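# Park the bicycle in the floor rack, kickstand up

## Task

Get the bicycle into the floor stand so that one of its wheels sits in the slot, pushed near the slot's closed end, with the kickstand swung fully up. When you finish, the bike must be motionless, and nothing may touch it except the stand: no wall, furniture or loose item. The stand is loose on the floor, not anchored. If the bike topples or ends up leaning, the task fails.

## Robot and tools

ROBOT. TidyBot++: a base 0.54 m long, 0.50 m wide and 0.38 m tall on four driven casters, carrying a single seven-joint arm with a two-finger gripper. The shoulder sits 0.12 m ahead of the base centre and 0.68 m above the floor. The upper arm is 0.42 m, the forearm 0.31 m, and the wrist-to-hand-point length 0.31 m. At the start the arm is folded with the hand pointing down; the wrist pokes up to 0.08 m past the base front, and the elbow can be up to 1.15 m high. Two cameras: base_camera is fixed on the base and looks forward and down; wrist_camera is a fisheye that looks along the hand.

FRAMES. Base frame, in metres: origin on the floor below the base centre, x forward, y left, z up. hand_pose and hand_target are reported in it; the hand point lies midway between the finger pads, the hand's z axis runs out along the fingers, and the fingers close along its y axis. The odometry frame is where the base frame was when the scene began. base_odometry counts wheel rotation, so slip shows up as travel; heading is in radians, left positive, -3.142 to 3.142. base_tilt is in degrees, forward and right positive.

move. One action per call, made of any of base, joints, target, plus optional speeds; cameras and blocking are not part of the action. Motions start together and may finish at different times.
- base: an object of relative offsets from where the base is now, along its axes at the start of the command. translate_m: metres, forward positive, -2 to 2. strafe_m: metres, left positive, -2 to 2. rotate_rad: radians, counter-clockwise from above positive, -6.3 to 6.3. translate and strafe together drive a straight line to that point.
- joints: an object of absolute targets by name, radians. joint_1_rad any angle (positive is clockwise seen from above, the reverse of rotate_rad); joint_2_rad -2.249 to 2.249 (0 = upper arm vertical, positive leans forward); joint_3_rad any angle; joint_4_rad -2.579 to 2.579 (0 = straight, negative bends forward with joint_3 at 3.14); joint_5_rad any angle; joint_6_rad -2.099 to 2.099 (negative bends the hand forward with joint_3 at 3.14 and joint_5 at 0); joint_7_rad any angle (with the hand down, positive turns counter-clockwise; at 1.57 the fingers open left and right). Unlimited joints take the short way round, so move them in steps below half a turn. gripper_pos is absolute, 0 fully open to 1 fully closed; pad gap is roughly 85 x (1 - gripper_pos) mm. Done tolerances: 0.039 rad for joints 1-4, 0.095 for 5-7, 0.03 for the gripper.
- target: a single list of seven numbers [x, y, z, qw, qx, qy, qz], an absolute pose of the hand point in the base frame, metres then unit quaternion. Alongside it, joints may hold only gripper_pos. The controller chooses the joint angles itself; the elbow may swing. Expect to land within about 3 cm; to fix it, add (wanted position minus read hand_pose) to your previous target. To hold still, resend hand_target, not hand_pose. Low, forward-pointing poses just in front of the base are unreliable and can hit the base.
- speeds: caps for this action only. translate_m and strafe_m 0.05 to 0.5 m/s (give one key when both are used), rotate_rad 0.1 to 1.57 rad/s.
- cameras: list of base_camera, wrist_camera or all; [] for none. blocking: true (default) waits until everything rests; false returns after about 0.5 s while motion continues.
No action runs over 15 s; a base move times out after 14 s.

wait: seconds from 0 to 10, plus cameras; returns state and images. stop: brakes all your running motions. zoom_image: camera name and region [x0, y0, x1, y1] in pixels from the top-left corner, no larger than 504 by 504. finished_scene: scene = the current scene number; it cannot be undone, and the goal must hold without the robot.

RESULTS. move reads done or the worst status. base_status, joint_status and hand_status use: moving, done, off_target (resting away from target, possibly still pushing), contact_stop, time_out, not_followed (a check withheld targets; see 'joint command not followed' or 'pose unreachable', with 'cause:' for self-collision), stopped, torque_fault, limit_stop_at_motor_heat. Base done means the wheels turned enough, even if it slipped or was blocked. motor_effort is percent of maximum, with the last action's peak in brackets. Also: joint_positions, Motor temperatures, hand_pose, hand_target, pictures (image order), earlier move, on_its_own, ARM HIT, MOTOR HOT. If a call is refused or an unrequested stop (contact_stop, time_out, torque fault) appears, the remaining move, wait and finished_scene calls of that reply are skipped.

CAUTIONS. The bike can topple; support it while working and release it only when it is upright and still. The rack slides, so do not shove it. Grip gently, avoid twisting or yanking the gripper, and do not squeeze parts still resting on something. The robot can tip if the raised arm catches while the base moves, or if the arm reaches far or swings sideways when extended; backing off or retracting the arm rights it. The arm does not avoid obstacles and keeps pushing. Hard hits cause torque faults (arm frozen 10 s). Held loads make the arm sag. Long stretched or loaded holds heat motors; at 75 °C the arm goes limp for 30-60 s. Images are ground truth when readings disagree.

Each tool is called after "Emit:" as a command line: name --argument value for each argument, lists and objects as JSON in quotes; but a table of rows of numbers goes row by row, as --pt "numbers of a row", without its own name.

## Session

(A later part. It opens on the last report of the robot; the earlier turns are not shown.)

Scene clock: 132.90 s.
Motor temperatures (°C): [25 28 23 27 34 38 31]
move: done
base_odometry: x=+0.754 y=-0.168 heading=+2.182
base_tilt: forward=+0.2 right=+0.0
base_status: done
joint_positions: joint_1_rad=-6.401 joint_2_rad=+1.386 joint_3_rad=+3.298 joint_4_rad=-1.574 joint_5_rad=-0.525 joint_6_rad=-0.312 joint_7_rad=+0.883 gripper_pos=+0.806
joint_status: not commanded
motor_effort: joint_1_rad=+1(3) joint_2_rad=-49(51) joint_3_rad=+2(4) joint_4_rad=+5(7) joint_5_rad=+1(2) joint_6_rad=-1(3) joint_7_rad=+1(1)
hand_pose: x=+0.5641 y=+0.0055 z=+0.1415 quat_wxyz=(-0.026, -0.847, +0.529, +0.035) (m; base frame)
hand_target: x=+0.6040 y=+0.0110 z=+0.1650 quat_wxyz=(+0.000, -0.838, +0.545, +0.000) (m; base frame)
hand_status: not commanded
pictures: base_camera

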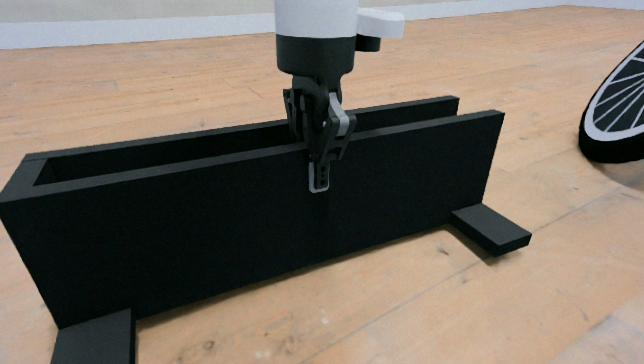

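Emit:
move --target '[0.604, 0.011, 0.14, 0, 0.838, -0.545, 0]' --cameras '[]'

Emit:
move --target '[0.604, 0.011, 0.12, 0, 0.838, -0.545, 0]' --cameras '["base_camera"]'

Emit:
move --joints '{"gripper_pos": 0.55}' --cameras '["wrist_camera"]'

Scene clock: 134.17 s.
Motor temperatures (°C): [25 28 23 27 34 38 31]
move: off_target
base_odometry: x=+0.754 y=-0.168 heading=+2.182
base_tilt: forward=+0.3 right=+0.0
base_status: not commanded
joint_positions: joint_1_rad=-6.401 joint_2_rad=+1.408 joint_3_rad=+3.298 joint_4_rad=-1.544 joint_5_rad=-0.525 joint_6_rad=-0.310 joint_7_rad=+0.883 gripper_pos=+0.806
joint_status: not commanded
motor_effort: joint_1_rad=+1(1) joint_2_rad=-46(50) joint_3_rad=+2(2) joint_4_rad=+4(6) joint_5_rad=+1(2) joint_6_rad=-2(3) joint_7_rad=+1(1)
hand_pose: x=+0.5717 y=+0.0057 z=+0.1327 quat_wxyz=(-0.024, -0.849, +0.527, +0.031) (m; base frame)
hand_target: x=+0.6040 y=+0.0110 z=+0.1400 quat_wxyz=(+0.000, -0.838, +0.545, +0.000) (m; base frame)
hand_status: off_target (0.034 m and 5.0 deg from the pose sent, 0.040 m and 5.5 deg at the start)
pictures: none
No camera images: "cameras" was empty.

Scene clock: 134.97 s.
Motor temperatures (°C): [25 28 23 27 34 38 31]
move: off_target
base_odometry: x=+0.754 y=-0.168 heading=+2.182
base_tilt: forward=+0.3 right=+0.0
base_status: not commanded
joint_positions: joint_1_rad=-6.400 joint_2_rad=+1.423 joint_3_rad=+3.298 joint_4_rad=-1.506 joint_5_rad=-0.525 joint_6_rad=-0.309 joint_7_rad=+0.883 gripper_pos=+0.806
joint_status: not commanded
motor_effort: joint_1_rad=+0(1) joint_2_rad=-42(47) joint_3_rad=+2(2) joint_4_rad=+4(6) joint_5_rad=+1(2) joint_6_rad=-1(3) joint_7_rad=+1(1)
hand_pose: x=+0.5865 y=+0.0071 z=+0.1273 quat_wxyz=(-0.017, -0.850, +0.525, +0.022) (m; base frame)
hand_target: x=+0.6040 y=+0.0110 z=+0.1200 quat_wxyz=(+0.000, -0.838, +0.545, +0.000) (m; base frame)
hand_status: off_target (0.019 m and 4.1 deg from the pose sent, 0.035 m and 5.0 deg at the start)
pictures: base_camera

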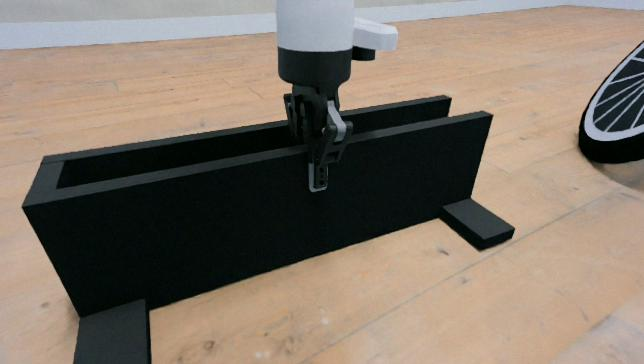

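Scene clock: 135.77 s.
Motor temperatures (°C): [25 28 23 27 34 38 31]
move: done
base_odometry: x=+0.754 y=-0.168 heading=+2.182
base_tilt: forward=+0.3 right=+0.0
base_status: not commanded
joint_positions: joint_1_rad=-6.400 joint_2_rad=+1.423 joint_3_rad=+3.298 joint_4_rad=-1.505 joint_5_rad=-0.525 joint_6_rad=-0.309 joint_7_rad=+0.883 gripper_pos=+0.550
joint_status: all done
motor_effort: joint_1_rad=+1(1) joint_2_rad=-40(42) joint_3_rad=+2(2) joint_4_rad=+4(5) joint_5_rad=+1(2) joint_6_rad=+0(2) joint_7_rad=+1(1)
hand_pose: x=+0.5872 y=+0.0072 z=+0.1273 quat_wxyz=(-0.017, -0.850, +0.525, +0.021) (m; base frame)
hand_target: x=+0.6040 y=+0.0110 z=+0.1200 quat_wxyz=(+0.000, -0.838, +0.545, +0.000) (m; base frame)
hand_status: not commanded
pictures: wrist_camera
camera_calibration:
wrist_camera: T_world_to_cam=[[-0.91029, -0.41397, 0.000596846, 0.547429], [-0.413705, 0.909758, 0.0344774, 0.28166], [-0.0148156, 0.0311375, -0.999405, 0.27027], [0, 0, 0, 1]] pos_world=[0.618848, -0.0380385, 0.260071]

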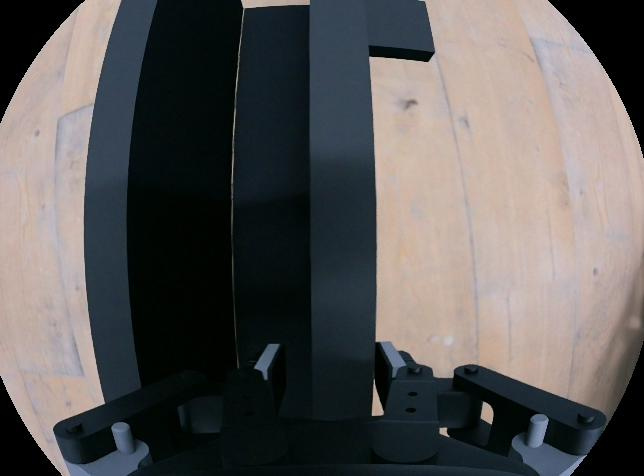

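Emit:
move --target '[0.599, 0.009, 0.27, 0, 0.838, -0.545, 0]' --cameras '[]'

Emit:
move --joints '{"joint_1_rad": 0, "joint_2_rad": -0.3, "joint_3_rad": 3.14, "joint_4_rad": -2.2, "joint_5_rad": 0, "joint_6_rad": -0.4, "joint_7_rad": 1.57, "gripper_pos": 0}' --base '{"translate_m": 0.095, "strafe_m": -1.258, "rotate_rad": 0.45}'

Scene clock: 137.83 s.
Motor temperatures (°C): [25 29 23 27 34 38 31]
move: off_target
base_odometry: x=+0.754 y=-0.168 heading=+2.182
base_tilt: forward=+0.3 right=+0.0
base_status: not commanded
joint_positions: joint_1_rad=-6.418 joint_2_rad=+1.087 joint_3_rad=+3.324 joint_4_rad=-1.697 joint_5_rad=-0.525 joint_6_rad=-0.321 joint_7_rad=+0.882 gripper_pos=+0.550
joint_status: not commanded
motor_effort: joint_1_rad=+1(1) joint_2_rad=-39(45) joint_3_rad=+2(2) joint_4_rad=+7(8) joint_5_rad=+1(2) joint_6_rad=+0(1) joint_7_rad=+1(1)
hand_pose: x=+0.6295 y=+0.0106 z=+0.2755 quat_wxyz=(+0.023, -0.844, +0.535, -0.035) (m; base frame)
hand_target: x=+0.5990 y=+0.0090 z=+0.2700 quat_wxyz=(+0.000, -0.838, +0.545, +0.000) (m; base frame)
hand_status: off_target (0.031 m and 5.0 deg from the pose sent, 0.143 m and 4.1 deg at the start)
pictures: none
No camera images: "cameras" was empty.

Scene clock: 141.50 s.
Motor temperatures (°C): [25 29 23 27 34 38 31]
move: done
base_odometry: x=+1.730 y=+0.632 heading=+2.632
base_tilt: forward=+0.2 right=+0.0
base_status: done
joint_positions: joint_1_rad=-6.297 joint_2_rad=-0.292 joint_3_rad=+3.165 joint_4_rad=-2.186 joint_5_rad=-0.051 joint_6_rad=-0.337 joint_7_rad=+1.524 gripper_pos=+0.000
joint_status: all done
motor_effort: joint_1_rad=+1(8) joint_2_rad=-9(42) joint_3_rad=+0(5) joint_4_rad=+20(21) joint_5_rad=+1(2) joint_6_rad=+7(7) joint_7_rad=+1(2)
hand_pose: x=+0.5422 y=+0.0021 z=+0.7943 quat_wxyz=(+0.029, -0.897, +0.044, -0.439) (m; base frame)
hand_target: x=+0.5243 y=+0.0020 z=+0.7747 quat_wxyz=(+0.000, -0.913, +0.000, -0.409) (m; base frame)
hand_status: not commanded
pictures: base_camera, wrist_camera
camera_calibration:
wrist_camera: T_world_to_cam=[[-0.0357752, -0.987802, -0.151547, 0.151918], [-0.62225, 0.14068, -0.770074, 0.998438], [0.782001, 0.0667505, -0.619693, 0.202574], [0, 0, 0, 1]] pos_world=[0.468299, -0.00391685, 0.917428]

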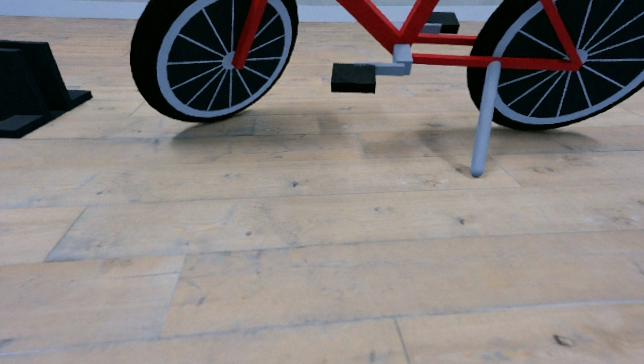

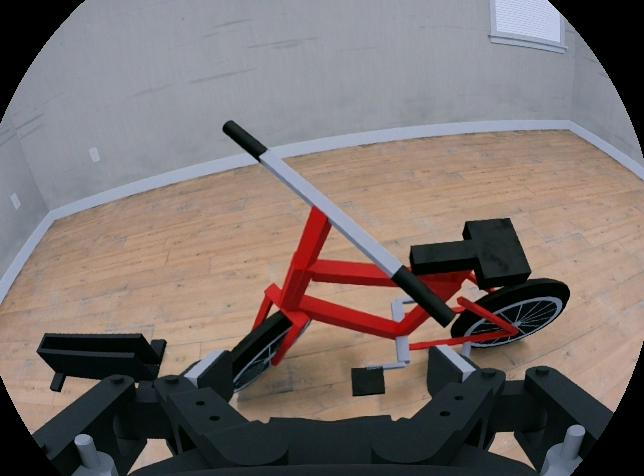

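Emit:
zoom_image --camera "base_camera" --region '[0, 20, 260, 160]'

Emit:
zoom_image --camera "wrist_camera" --region '[200, 100, 500, 400]'

Scaled by 1.938.

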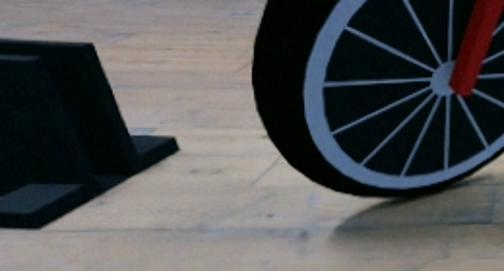

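Scaled by 1.680.

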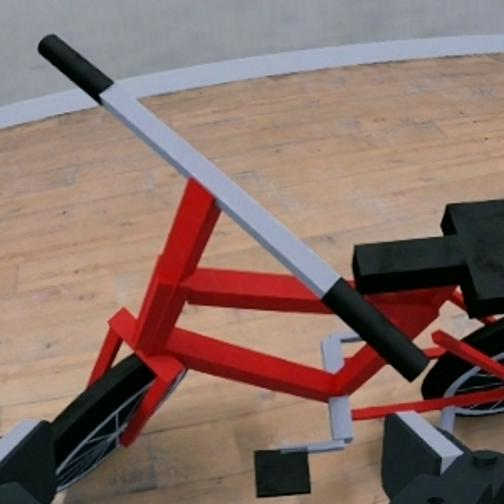

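Emit:
move --target '[0.60, -0.04, 0.80, -0.06, 0.927, 0.330, 0.168]' --cameras '["wrist_camera"]'

Emit:
move --base '{"translate_m": 0.22}' --speeds '{"translate_m": 0.2}'

Scene clock: 146.63 s.
Motor temperatures (°C): [25 28 23 27 34 38 31]
move: off_target
base_odometry: x=+1.730 y=+0.632 heading=+2.632
base_tilt: forward=+0.2 right=+0.0
base_status: not commanded
joint_positions: joint_1_rad=-5.993 joint_2_rad=+0.208 joint_3_rad=+3.122 joint_4_rad=-1.352 joint_5_rad=-0.231 joint_6_rad=-1.293 joint_7_rad=+2.499 gripper_pos=+0.000
joint_status: not commanded
motor_effort: joint_1_rad=+1(1) joint_2_rad=-25(26) joint_3_rad=+0(1) joint_4_rad=+19(21) joint_5_rad=-2(2) joint_6_rad=+2(7) joint_7_rad=+1(1)
hand_pose: x=+0.6091 y=-0.0641 z=+0.8067 quat_wxyz=(+0.016, -0.935, -0.302, -0.183) (m; base frame)
hand_target: x=+0.6000 y=-0.0400 z=+0.8000 quat_wxyz=(+0.060, -0.927, -0.330, -0.168) (m; base frame)
hand_status: off_target (0.027 m and 6.3 deg from the pose sent, 0.072 m and 53.7 deg at the start)
pictures: wrist_camera
camera_calibration:
wrist_camera: T_world_to_cam=[[0.559436, -0.828595, 0.0214823, -0.401163], [-0.775769, -0.532545, -0.338494, 0.761181], [0.291915, 0.1727, -0.940723, 0.726686], [0, 0, 0, 1]] pos_world=[0.602796, -0.0525368, 0.949883]

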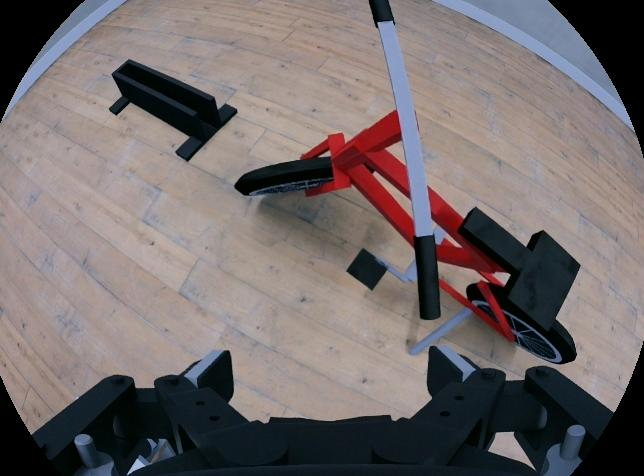

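Scene clock: 148.43 s.
Motor temperatures (°C): [25 28 23 27 34 38 31]
move: done
base_odometry: x=+1.538 y=+0.739 heading=+2.632
base_tilt: forward=+0.3 right=+0.0
base_status: done
joint_positions: joint_1_rad=-5.991 joint_2_rad=+0.219 joint_3_rad=+3.121 joint_4_rad=-1.350 joint_5_rad=-0.233 joint_6_rad=-1.299 joint_7_rad=+2.501 gripper_pos=+0.000
joint_status: not commanded
motor_effort: joint_1_rad=+1(1) joint_2_rad=-26(28) joint_3_rad=-1(1) joint_4_rad=+19(20) joint_5_rad=-1(2) joint_6_rad=+2(3) joint_7_rad=+1(1)
hand_pose: x=+0.6096 y=-0.0638 z=+0.8021 quat_wxyz=(+0.020, -0.936, -0.303, -0.178) (m; base frame)
hand_target: x=+0.6000 y=-0.0400 z=+0.8000 quat_wxyz=(+0.060, -0.927, -0.330, -0.168) (m; base frame)
hand_status: not commanded
pictures: base_camera, wrist_camera
camera_calibration:
wrist_camera: T_world_to_cam=[[0.561586, -0.827364, 0.00949665, -0.392664], [-0.778776, -0.532414, -0.331727, 0.756509], [0.279515, 0.178898, -0.943328, 0.732245], [0, 0, 0, 1]] pos_world=[0.604993, -0.0530968, 0.94543]

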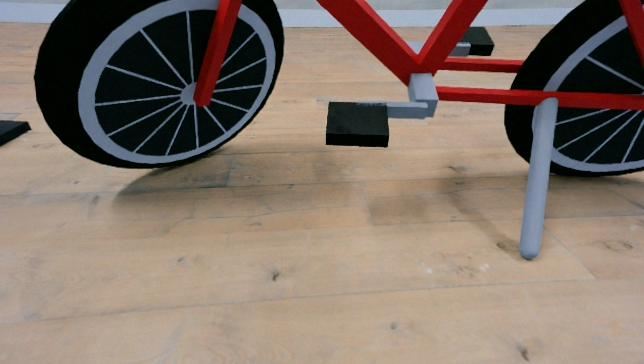

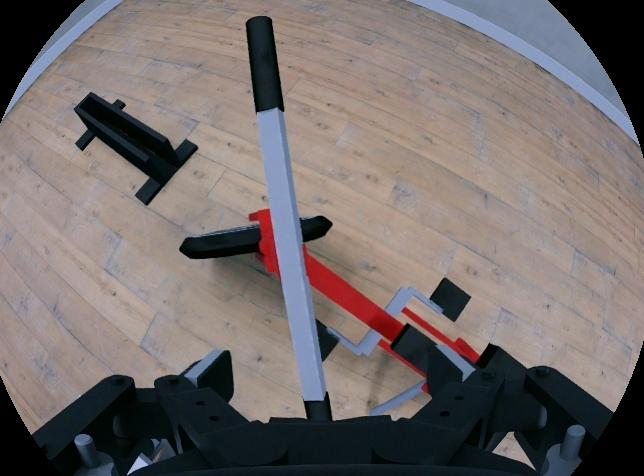

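Emit:
move --target '[0.611, -0.007, 0.71, -0.0749, 0.9085, 0.3674, 0.185]' --cameras '["wrist_camera"]'

Scene clock: 150.33 s.
Motor temperatures (°C): [25 28 23 27 34 38 31]
move: off_target
base_odometry: x=+1.538 y=+0.739 heading=+2.632
base_tilt: forward=+0.3 right=+0.0
base_status: not commanded
joint_positions: joint_1_rad=-5.962 joint_2_rad=+0.260 joint_3_rad=+3.019 joint_4_rad=-1.575 joint_5_rad=-0.275 joint_6_rad=-1.142 joint_7_rad=+2.620 gripper_pos=+0.000
joint_status: not commanded
motor_effort: joint_1_rad=+1(1) joint_2_rad=-25(27) joint_3_rad=-1(2) joint_4_rad=+17(19) joint_5_rad=-1(3) joint_6_rad=+1(2) joint_7_rad=+1(1)
hand_pose: x=+0.5892 y=-0.0174 z=+0.7134 quat_wxyz=(+0.069, -0.918, -0.361, -0.151) (m; base frame)
hand_target: x=+0.6110 y=-0.0070 z=+0.7100 quat_wxyz=(+0.075, -0.908, -0.367, -0.185) (m; base frame)
hand_status: off_target (0.024 m and 4.2 deg from the pose sent, 0.108 m and 10.2 deg at the start)
pictures: wrist_camera
camera_calibration:
wrist_camera: T_world_to_cam=[[0.668326, -0.739731, -0.0783468, -0.340717], [-0.721685, -0.619258, -0.309339, 0.684764], [0.180311, 0.263281, -0.947719, 0.708989], [0, 0, 0, 1]] pos_world=[0.594055, -0.014657, 0.857052]

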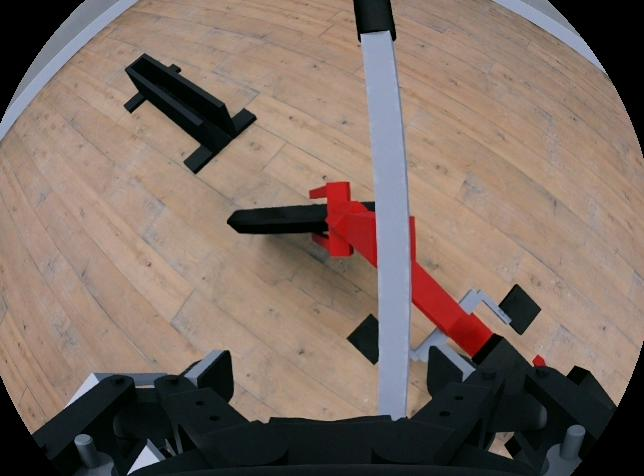

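Emit:
move --target '[0.648, -0.021, 0.679, -0.0749, 0.9085, 0.3674, 0.185]' --cameras '["wrist_camera"]'

Scene clock: 151.57 s.
Motor temperatures (°C): [25 28 23 27 34 38 31]
move: off_target
base_odometry: x=+1.538 y=+0.739 heading=+2.632
base_tilt: forward=+0.3 right=+0.0
base_status: not commanded
joint_positions: joint_1_rad=-5.901 joint_2_rad=+0.383 joint_3_rad=+2.933 joint_4_rad=-1.537 joint_5_rad=-0.276 joint_6_rad=-1.082 joint_7_rad=+2.621 gripper_pos=+0.000
joint_status: not commanded
motor_effort: joint_1_rad=+1(1) joint_2_rad=-28(32) joint_3_rad=-3(3) joint_4_rad=+17(18) joint_5_rad=-2(3) joint_6_rad=+1(2) joint_7_rad=+1(1)
hand_pose: x=+0.6218 y=-0.0171 z=+0.6765 quat_wxyz=(+0.093, -0.917, -0.358, -0.152) (m; base frame)
hand_target: x=+0.6480 y=-0.0210 z=+0.6790 quat_wxyz=(+0.075, -0.908, -0.367, -0.185) (m; base frame)
hand_status: off_target (0.027 m and 4.5 deg from the pose sent, 0.068 m and 4.2 deg at the start)
pictures: wrist_camera
camera_calibration:
wrist_camera: T_world_to_cam=[[0.667703, -0.734468, -0.121365, -0.335603], [-0.725602, -0.605678, -0.326583, 0.711402], [0.166356, 0.306123, -0.937344, 0.67048], [0, 0, 0, 1]] pos_world=[0.628739, -0.0208592, 0.820071]

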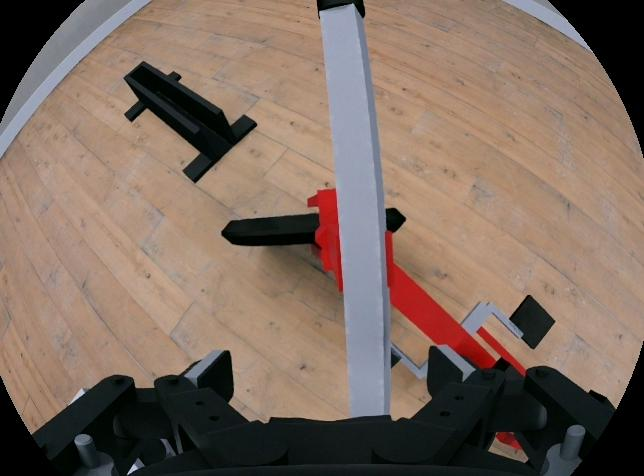

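Emit:
move --target '[0.670, -0.026, 0.640, -0.0749, 0.9085, 0.3674, 0.185]' --cameras '["wrist_camera", "base_camera"]'

Scene clock: 152.77 s.
Motor temperatures (°C): [25 28 23 27 34 38 31]
move: off_target
base_odometry: x=+1.538 y=+0.739 heading=+2.632
base_tilt: forward=+0.2 right=+0.0
base_status: not commanded
joint_positions: joint_1_rad=-5.867 joint_2_rad=+0.476 joint_3_rad=+2.865 joint_4_rad=-1.533 joint_5_rad=-0.269 joint_6_rad=-0.995 joint_7_rad=+2.621 gripper_pos=+0.000
joint_status: not commanded
motor_effort: joint_1_rad=+1(1) joint_2_rad=-31(34) joint_3_rad=-3(4) joint_4_rad=+17(18) joint_5_rad=-2(3) joint_6_rad=+1(1) joint_7_rad=+1(1)
hand_pose: x=+0.6467 y=-0.0119 z=+0.6416 quat_wxyz=(+0.106, -0.915, -0.355, -0.162) (m; base frame)
hand_target: x=+0.6700 y=-0.0260 z=+0.6400 quat_wxyz=(+0.075, -0.908, -0.367, -0.185) (m; base frame)
hand_status: off_target (0.027 m and 4.7 deg from the pose sent, 0.061 m and 4.5 deg at the start)
pictures: base_camera, wrist_camera
camera_calibration:
wrist_camera: T_world_to_cam=[[0.668288, -0.730654, -0.139773, -0.341103], [-0.723317, -0.594326, -0.351552, 0.735933], [0.173793, 0.336038, -0.925675, 0.620075], [0, 0, 0, 1]] pos_world=[0.652504, -0.0202134, 0.78503]

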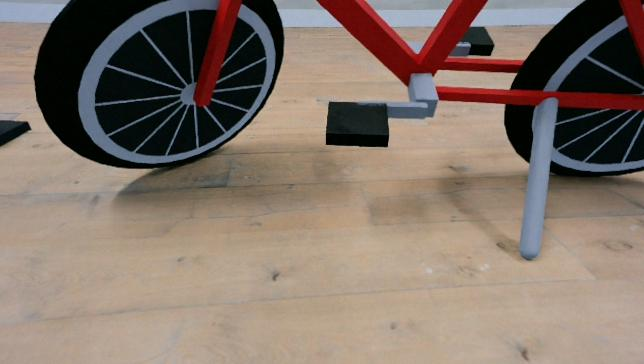

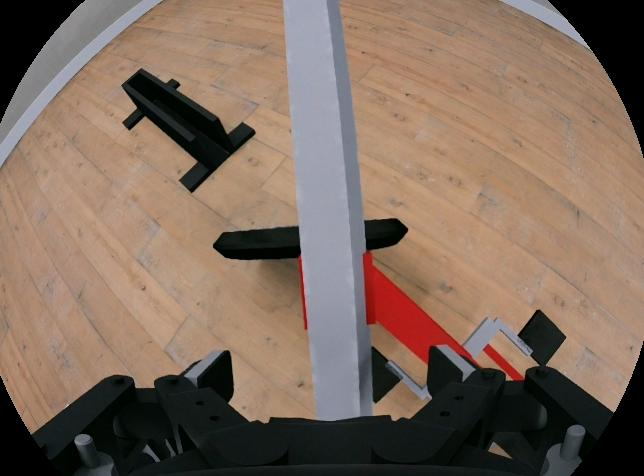

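Emit:
move --target '[0.678, -0.0255, 0.620, -0.0749, 0.9085, 0.3674, 0.185]' --cameras '["wrist_camera"]'

Emit:
move --joints '{"gripper_pos": 1.0}' --cameras '["wrist_camera", "base_camera"]'

Scene clock: 153.77 s.
Motor temperatures (°C): [25 28 23 27 34 38 31]
move: off_target
base_odometry: x=+1.538 y=+0.739 heading=+2.632
base_tilt: forward=+0.2 right=+0.0
base_status: not commanded
joint_positions: joint_1_rad=-5.855 joint_2_rad=+0.512 joint_3_rad=+2.832 joint_4_rad=-1.533 joint_5_rad=-0.250 joint_6_rad=-0.944 joint_7_rad=+2.621 gripper_pos=+0.000
joint_status: not commanded
motor_effort: joint_1_rad=+1(2) joint_2_rad=-32(34) joint_3_rad=-4(4) joint_4_rad=+16(17) joint_5_rad=-1(3) joint_6_rad=+0(1) joint_7_rad=+1(1)
hand_pose: x=+0.6589 y=-0.0109 z=+0.6275 quat_wxyz=(+0.103, -0.912, -0.359, -0.169) (m; base frame)
hand_target: x=+0.6780 y=-0.0255 z=+0.6200 quat_wxyz=(+0.075, -0.908, -0.367, -0.185) (m; base frame)
hand_status: off_target (0.025 m and 3.8 deg from the pose sent, 0.040 m and 4.7 deg at the start)
pictures: wrist_camera
camera_calibration:
wrist_camera: T_world_to_cam=[[0.675342, -0.726529, -0.126761, -0.363343], [-0.713204, -0.599612, -0.363051, 0.740918], [0.18776, 0.33559, -0.923106, 0.593678], [0, 0, 0, 1]] pos_world=[0.662337, -0.0189484, 0.770962]

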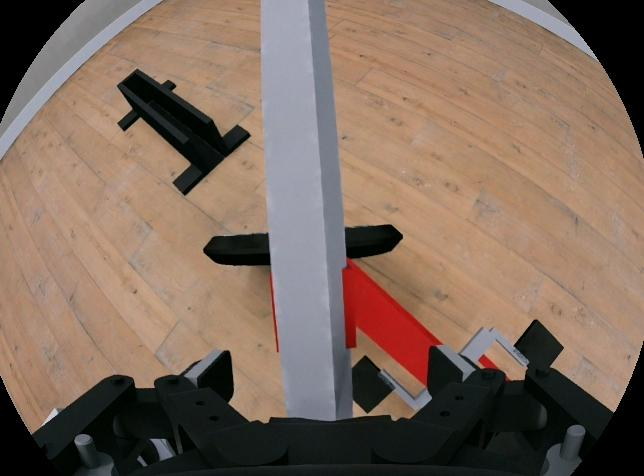

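Scene clock: 154.87 s.
Motor temperatures (°C): [25 28 23 27 34 38 31]
move: off_target
base_odometry: x=+1.538 y=+0.739 heading=+2.632
base_tilt: forward=+0.3 right=+0.0
base_status: not commanded
joint_positions: joint_1_rad=-5.854 joint_2_rad=+0.511 joint_3_rad=+2.827 joint_4_rad=-1.535 joint_5_rad=-0.243 joint_6_rad=-0.939 joint_7_rad=+2.621 gripper_pos=+0.774
joint_status: gripper_pos off_target (ended at +0.774, target +1.000)
motor_effort: joint_1_rad=+2(5) joint_2_rad=-30(33) joint_3_rad=-3(5) joint_4_rad=+17(21) joint_5_rad=-2(3) joint_6_rad=+2(6) joint_7_rad=+1(2)
hand_pose: x=+0.6594 y=-0.0111 z=+0.6276 quat_wxyz=(+0.100, -0.911, -0.362, -0.170) (m; base frame)
hand_target: x=+0.6780 y=-0.0255 z=+0.6200 quat_wxyz=(+0.075, -0.908, -0.367, -0.185) (m; base frame)
hand_status: not commanded
pictures: base_camera, wrist_camera
camera_calibration:
wrist_camera: T_world_to_cam=[[0.679326, -0.723998, -0.119763, -0.37078], [-0.708826, -0.60513, -0.362469, 0.737778], [0.189954, 0.331126, -0.924269, 0.593012], [0, 0, 0, 1]] pos_world=[0.662191, -0.0183536, 0.771118]

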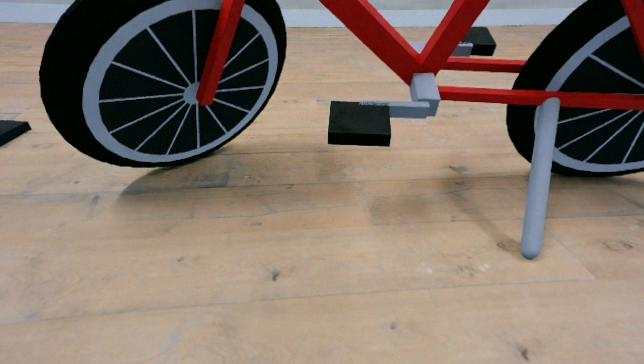

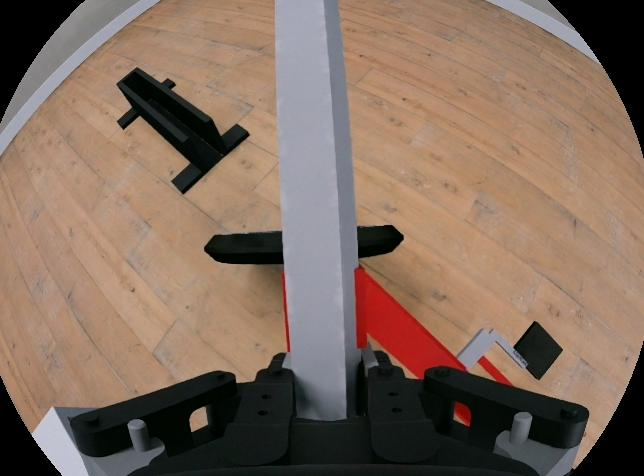

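Emit:
move --target '[0.696, -0.016, 0.630, -0.101, 0.955, 0.250, 0.126]' --cameras '["wrist_camera", "base_camera"]'

Scene clock: 157.80 s.
Motor temperatures (°C): [25 29 23 27 34 38 31]
move: off_target
base_odometry: x=+1.538 y=+0.739 heading=+2.632
base_tilt: forward=+0.2 right=+0.0
base_status: not commanded
joint_positions: joint_1_rad=-5.938 joint_2_rad=+0.572 joint_3_rad=+2.950 joint_4_rad=-1.369 joint_5_rad=-0.184 joint_6_rad=-1.040 joint_7_rad=+2.355 gripper_pos=+0.782
joint_status: not commanded
motor_effort: joint_1_rad=-4(8) joint_2_rad=-33(37) joint_3_rad=-7(11) joint_4_rad=+21(22) joint_5_rad=-7(10) joint_6_rad=+6(7) joint_7_rad=+0(1)
hand_pose: x=+0.6905 y=-0.0489 z=+0.6306 quat_wxyz=(+0.080, -0.955, -0.250, -0.135) (m; base frame)
hand_target: x=+0.6960 y=-0.0160 z=+0.6300 quat_wxyz=(+0.101, -0.955, -0.250, -0.126) (m; base frame)
hand_status: off_target (0.033 m and 2.6 deg from the pose sent, 0.037 m and 14.7 deg at the start)
pictures: base_camera, wrist_camera
camera_calibration:
wrist_camera: T_world_to_cam=[[0.478535, -0.865985, -0.145166, -0.271146], [-0.859826, -0.42862, -0.27746, 0.797368], [0.178055, 0.257592, -0.949707, 0.623044], [0, 0, 0, 1]] pos_world=[0.704415, -0.0535313, 0.773585]

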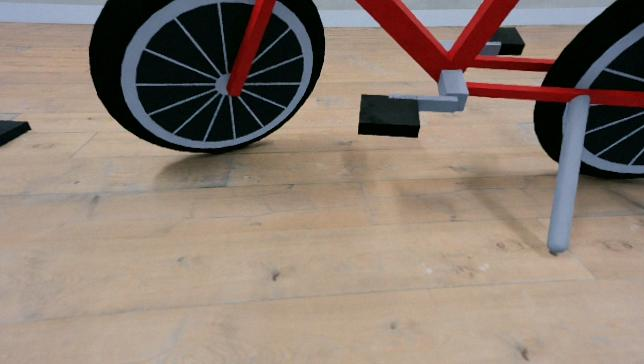

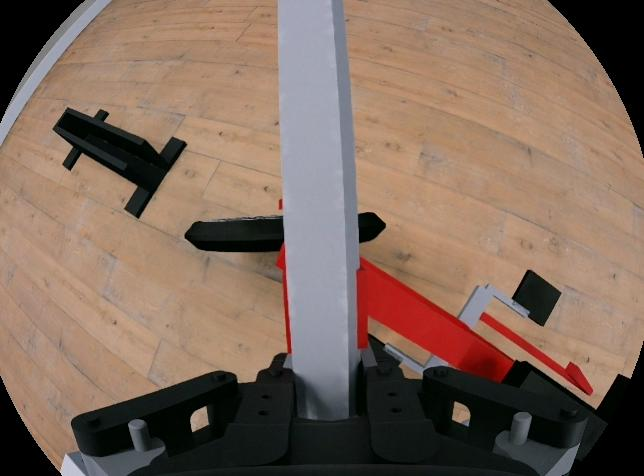

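Emit:
move --target '[0.708, -0.010, 0.640, -0.126, 0.982, 0.125, 0.063]' --cameras '["base_camera"]'

Emit:
move --target '[0.728, -0.005, 0.650, -0.1476, 0.989, 0.0, 0.0]' --cameras '["wrist_camera", "base_camera"]'

Scene clock: 159.43 s.
Motor temperatures (°C): [25 29 23 27 34 38 31]
move: off_target
base_odometry: x=+1.538 y=+0.739 heading=+2.632
base_tilt: forward=+0.3 right=+0.0
base_status: not commanded
joint_positions: joint_1_rad=-6.035 joint_2_rad=+0.659 joint_3_rad=+2.996 joint_4_rad=-1.164 joint_5_rad=-0.184 joint_6_rad=-1.231 joint_7_rad=+2.061 gripper_pos=+0.782
joint_status: not commanded
motor_effort: joint_1_rad=-1(5) joint_2_rad=-40(42) joint_3_rad=-5(8) joint_4_rad=+21(22) joint_5_rad=-6(8) joint_6_rad=+3(6) joint_7_rad=+0(1)
hand_pose: x=+0.7109 y=-0.0195 z=+0.6399 quat_wxyz=(+0.112, -0.979, -0.148, -0.083) (m; base frame)
hand_target: x=+0.7080 y=-0.0100 z=+0.6400 quat_wxyz=(+0.126, -0.982, -0.125, -0.063) (m; base frame)
hand_status: off_target (0.010 m and 3.8 deg from the pose sent, 0.044 m and 17.6 deg at the start)
pictures: base_camera

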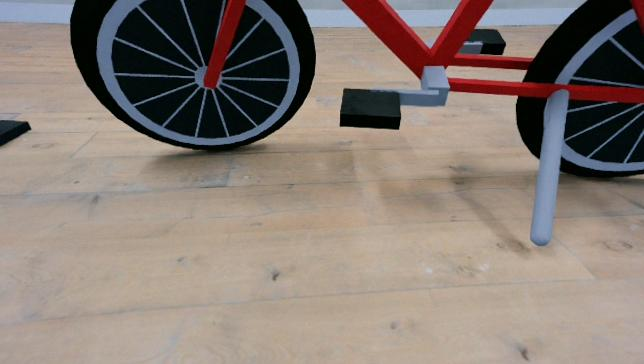

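Scene clock: 161.07 s.
Motor temperatures (°C): [25 29 23 27 34 38 31]
move: off_target
base_odometry: x=+1.538 y=+0.739 heading=+2.632
base_tilt: forward=+0.3 right=-0.1
base_status: not commanded
joint_positions: joint_1_rad=-6.071 joint_2_rad=+0.790 joint_3_rad=+3.034 joint_4_rad=-0.880 joint_5_rad=-0.184 joint_6_rad=-1.471 joint_7_rad=+1.766 gripper_pos=+0.783
joint_status: not commanded
motor_effort: joint_1_rad=+1(1) joint_2_rad=-46(46) joint_3_rad=-4(5) joint_4_rad=+20(22) joint_5_rad=-5(6) joint_6_rad=+2(3) joint_7_rad=+0(0)
hand_pose: x=+0.7334 y=-0.0229 z=+0.6480 quat_wxyz=(+0.127, -0.991, -0.020, -0.023) (m; base frame)
hand_target: x=+0.7280 y=-0.0050 z=+0.6500 quat_wxyz=(+0.148, -0.989, +0.000, +0.000) (m; base frame)
hand_status: off_target (0.019 m and 4.2 deg from the pose sent, 0.025 m and 19.9 deg at the start)
pictures: base_camera, wrist_camera
camera_calibration:
wrist_camera: T_world_to_cam=[[0.0114231, -0.953445, -0.30135, 0.175059], [-0.999693, -0.00426428, -0.0244029, 0.79858], [0.0219817, 0.301536, -0.953201, 0.743027], [0, 0, 0, 1]] pos_world=[0.780002, -0.0537351, 0.780495]

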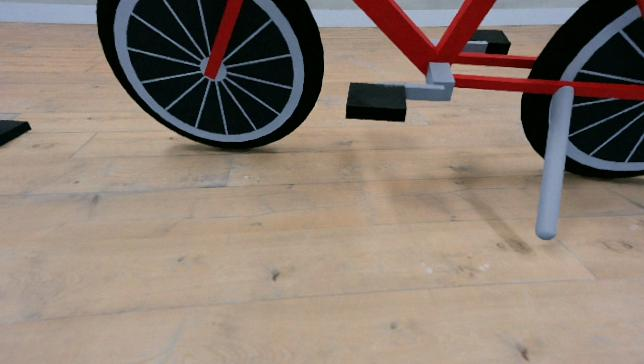

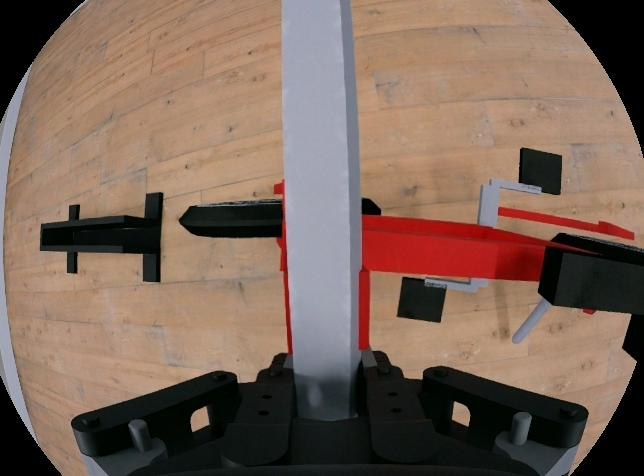

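Emit:
zoom_image --camera "wrist_camera" --region '[20, 160, 300, 310]'

Scaled by 1.800.

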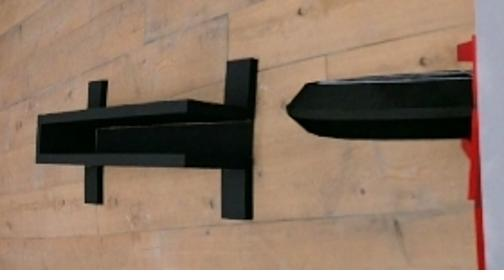

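Emit:
move --base '{"strafe_m": 0.15}' --speeds '{"strafe_m": 0.1}' --target '[0.735, -0.005, 0.650, -0.147, 0.986, 0.066, 0.024]'

Emit:
zoom_image --camera "wrist_camera" --region '[20, 140, 380, 330]'

Scene clock: 165.07 s.
Motor temperatures (°C): [25 29 23 27 34 38 31]
move: off_target
base_odometry: x=+1.464 y=+0.608 heading=+2.632
base_tilt: forward=+0.3 right=-0.1
base_status: done
joint_positions: joint_1_rad=-6.085 joint_2_rad=+0.791 joint_3_rad=+3.037 joint_4_rad=-0.879 joint_5_rad=-0.183 joint_6_rad=-1.472 joint_7_rad=+1.840 gripper_pos=+0.784
joint_status: not commanded
motor_effort: joint_1_rad=-1(5) joint_2_rad=-39(47) joint_3_rad=-5(9) joint_4_rad=+18(21) joint_5_rad=-5(10) joint_6_rad=+3(5) joint_7_rad=+0(1)
hand_pose: x=+0.7334 y=-0.0164 z=+0.6472 quat_wxyz=(+0.125, -0.990, -0.063, -0.026) (m; base frame)
hand_target: x=+0.7350 y=-0.0050 z=+0.6500 quat_wxyz=(+0.147, -0.987, -0.066, -0.024) (m; base frame)
hand_status: off_target (0.012 m and 2.6 deg from the pose sent, 0.018 m and 5.7 deg at the start)
pictures: base_camera, wrist_camera
camera_calibration:
wrist_camera: T_world_to_cam=[[0.0953499, -0.950637, -0.295292, 0.115649], [-0.995364, -0.087287, -0.0403992, 0.80438], [0.0126299, 0.297775, -0.954553, 0.747977], [0, 0, 0, 1]] pos_world=[0.780177, -0.0425759, 0.78063]

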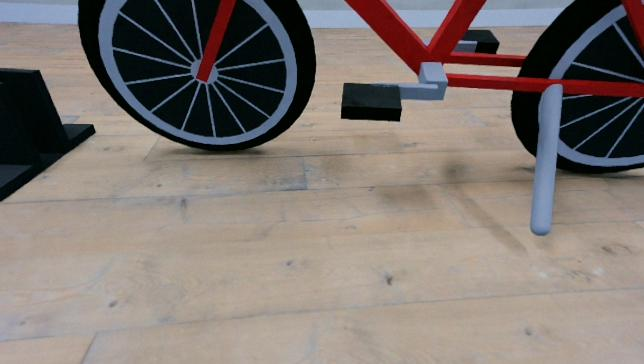

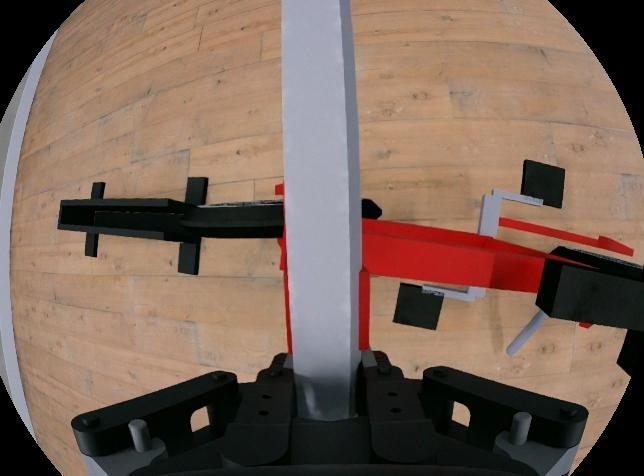

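Scaled by 1.400.

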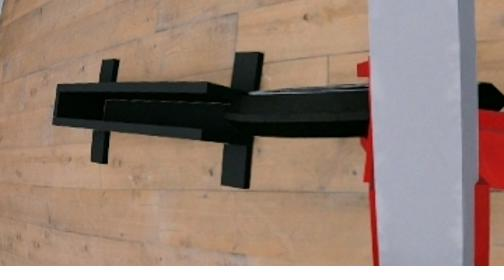

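Emit:
zoom_image --camera "base_camera" --region '[0, 0, 340, 260]'

Emit:
zoom_image --camera "base_camera" --region '[400, 0, 644, 260]'

Scaled by 1.482.

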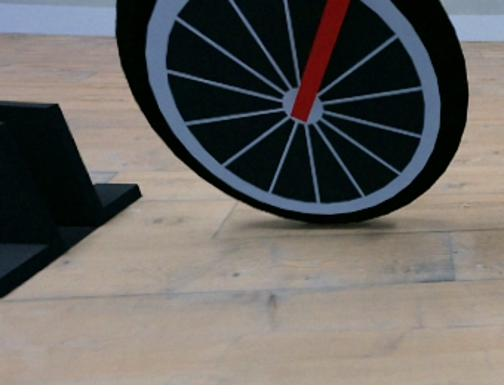

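Scaled by 1.938.

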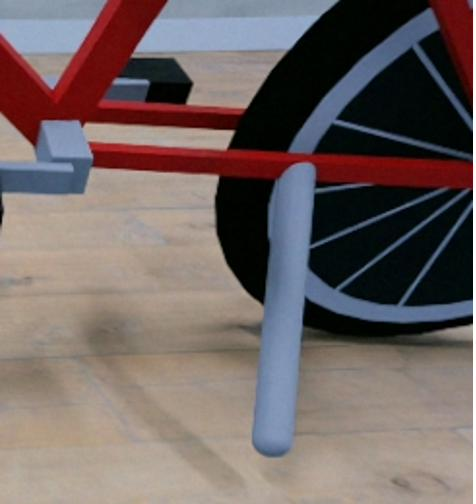

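Emit:
move --base '{"strafe_m": -0.25}' --speeds '{"strafe_m": 0.12}' --target '[0.735, -0.005, 0.650, -0.1468, 0.9836, -0.098, -0.035]'

Scene clock: 169.90 s.
Motor temperatures (°C): [25 29 23 27 34 38 31]
move: off_target
base_odometry: x=+1.586 y=+0.826 heading=+2.632
base_tilt: forward=+0.3 right=+0.0
base_status: done
joint_positions: joint_1_rad=-6.104 joint_2_rad=+0.848 joint_3_rad=+3.075 joint_4_rad=-0.736 joint_5_rad=-0.202 joint_6_rad=-1.607 joint_7_rad=+1.542 gripper_pos=+0.788
joint_status: not commanded
motor_effort: joint_1_rad=+1(6) joint_2_rad=-41(46) joint_3_rad=-3(6) joint_4_rad=+18(21) joint_5_rad=-3(6) joint_6_rad=+4(6) joint_7_rad=+1(2)
hand_pose: x=+0.7360 y=-0.0179 z=+0.6558 quat_wxyz=(+0.127, -0.989, +0.079, +0.018) (m; base frame)
hand_target: x=+0.7350 y=-0.0050 z=+0.6500 quat_wxyz=(+0.147, -0.984, +0.098, +0.035) (m; base frame)
hand_status: off_target (0.014 m and 3.8 deg from the pose sent, 0.012 m and 19.9 deg at the start)
pictures: base_camera, wrist_camera
camera_calibration:
wrist_camera: T_world_to_cam=[[-0.197767, -0.934937, -0.294585, 0.33208], [-0.979989, 0.181661, 0.0813625, 0.720844], [-0.0225542, 0.304781, -0.952155, 0.780998], [0, 0, 0, 1]] pos_world=[0.789708, -0.0585092, 0.782808]

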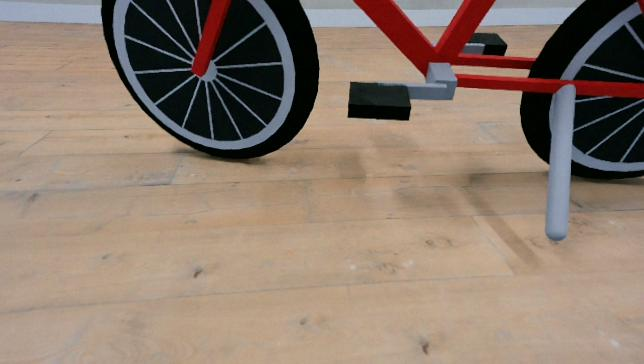

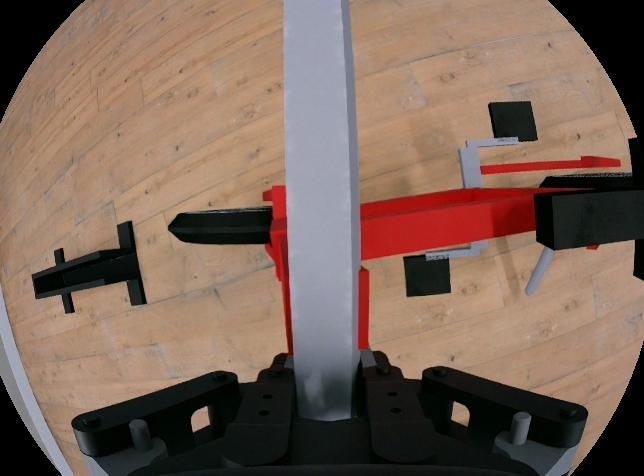

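Emit:
move --base '{"strafe_m": 0.2}' --speeds '{"strafe_m": 0.12}' --target '[0.735, -0.005, 0.648, -0.1476, 0.989, 0.012, 0.0]'

Emit:
zoom_image --camera "wrist_camera" --region '[20, 140, 300, 310]'

Emit:
zoom_image --camera "base_camera" --region '[0, 0, 340, 260]'

Scene clock: 172.73 s.
Motor temperatures (°C): [25 29 23 27 34 38 31]
move: off_target
base_odometry: x=+1.489 y=+0.652 heading=+2.634
base_tilt: forward=+0.2 right=+0.0
base_status: done
joint_positions: joint_1_rad=-6.098 joint_2_rad=+0.828 joint_3_rad=+3.072 joint_4_rad=-0.806 joint_5_rad=-0.201 joint_6_rad=-1.604 joint_7_rad=+1.685 gripper_pos=+0.788
joint_status: not commanded
motor_effort: joint_1_rad=+0(6) joint_2_rad=-44(49) joint_3_rad=-5(7) joint_4_rad=+19(21) joint_5_rad=-8(9) joint_6_rad=+1(5) joint_7_rad=+1(2)
hand_pose: x=+0.7161 y=-0.0170 z=+0.6476 quat_wxyz=(+0.130, -0.991, +0.012, +0.031) (m; base frame)
hand_target: x=+0.7350 y=-0.0050 z=+0.6480 quat_wxyz=(+0.148, -0.989, -0.012, +0.000) (m; base frame)
hand_status: off_target (0.022 m and 4.9 deg from the pose sent, 0.015 m and 10.9 deg at the start)
pictures: base_camera, wrist_camera
camera_calibration:
wrist_camera: T_world_to_cam=[[-0.0714834, -0.95005, -0.303801, 0.241785], [-0.994811, 0.0457992, 0.0908521, 0.70403], [-0.0724001, 0.308719, -0.948394, 0.805779], [0, 0, 0, 1]] pos_world=[0.775999, -0.0512958, 0.773688]

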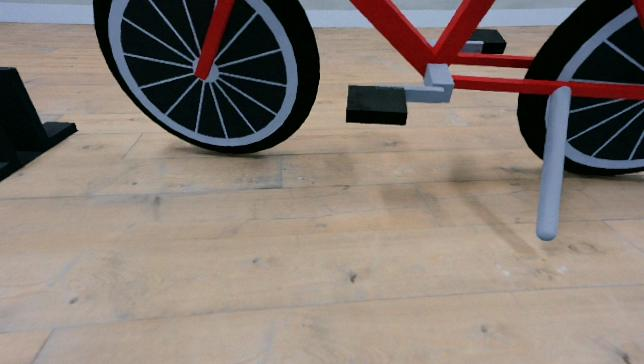

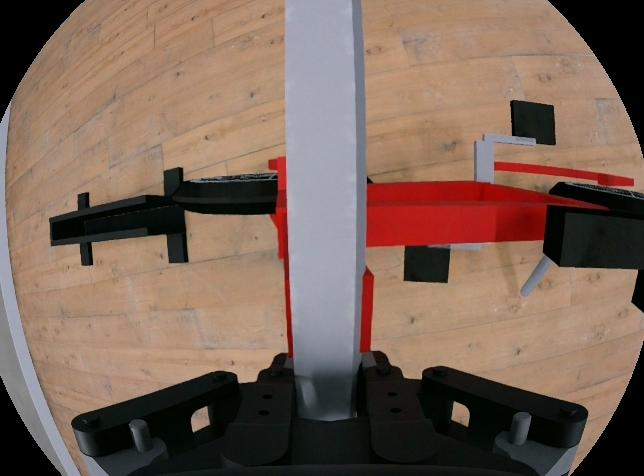

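Scaled by 1.800.

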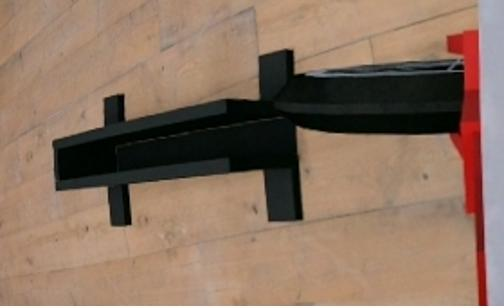

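Scaled by 1.482.

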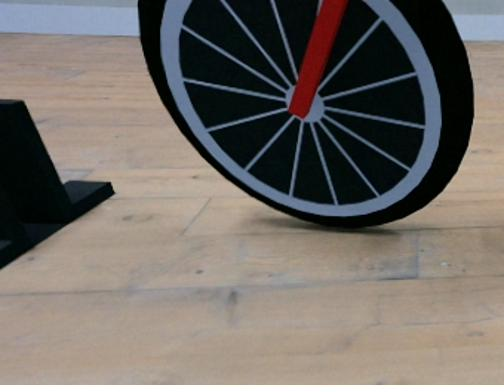

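Emit:
move --base '{"strafe_m": 0.09}' --speeds '{"strafe_m": 0.1}' --target '[0.755, -0.005, 0.650, -0.1473, 0.9871, 0.06, 0.01]'

Emit:
zoom_image --camera "wrist_camera" --region '[20, 140, 300, 310]'

Emit:
zoom_image --camera "base_camera" --region '[0, 0, 340, 260]'

Scene clock: 175.20 s.
Motor temperatures (°C): [25 29 23 27 34 38 31]
move: off_target
base_odometry: x=+1.445 y=+0.573 heading=+2.635
base_tilt: forward=+0.2 right=+0.0
base_status: done
joint_positions: joint_1_rad=-6.103 joint_2_rad=+0.873 joint_3_rad=+3.066 joint_4_rad=-0.699 joint_5_rad=-0.191 joint_6_rad=-1.610 joint_7_rad=+1.754 gripper_pos=+0.788
joint_status: not commanded
motor_effort: joint_1_rad=+0(5) joint_2_rad=-46(47) joint_3_rad=-6(8) joint_4_rad=+21(21) joint_5_rad=-9(11) joint_6_rad=+4(5) joint_7_rad=+1(2)
hand_pose: x=+0.7453 y=-0.0199 z=+0.6514 quat_wxyz=(+0.126, -0.992, -0.028, +0.000) (m; base frame)
hand_target: x=+0.7550 y=-0.0050 z=+0.6500 quat_wxyz=(+0.147, -0.987, -0.060, -0.010) (m; base frame)
hand_status: off_target (0.018 m and 4.6 deg from the pose sent, 0.041 m and 9.7 deg at the start)
pictures: base_camera, wrist_camera
camera_calibration:
wrist_camera: T_world_to_cam=[[0.0185102, -0.95429, -0.298307, 0.171568], [-0.999491, -0.0254094, 0.0192659, 0.781501], [-0.0259651, 0.297799, -0.954275, 0.781418], [0, 0, 0, 1]] pos_world=[0.798217, -0.0491222, 0.781812]

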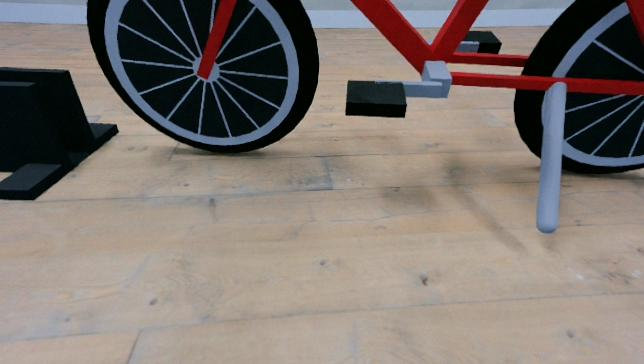

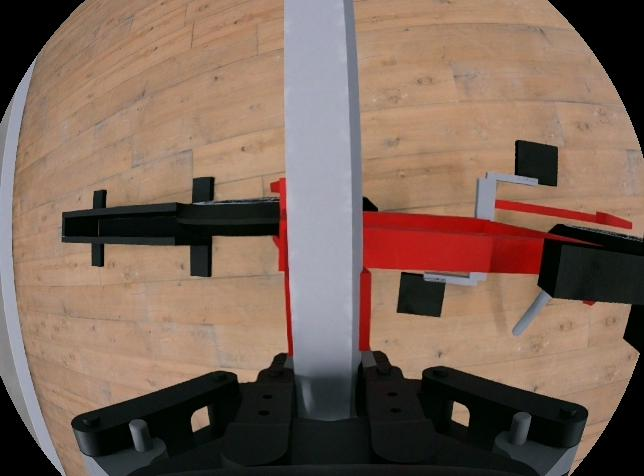

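Scaled by 1.800.

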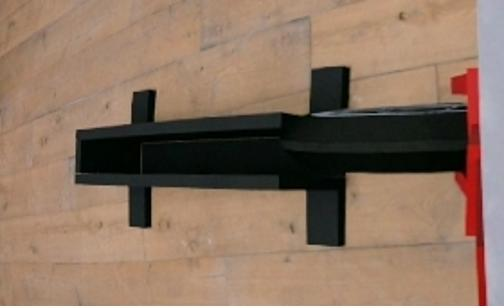

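Scaled by 1.482.

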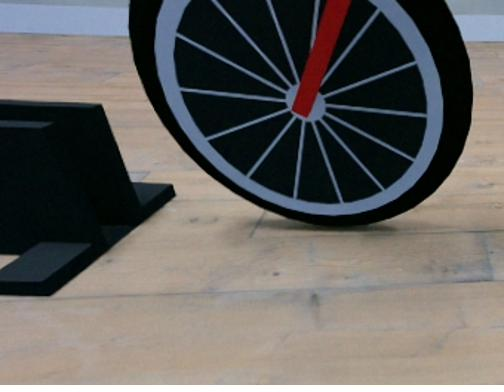

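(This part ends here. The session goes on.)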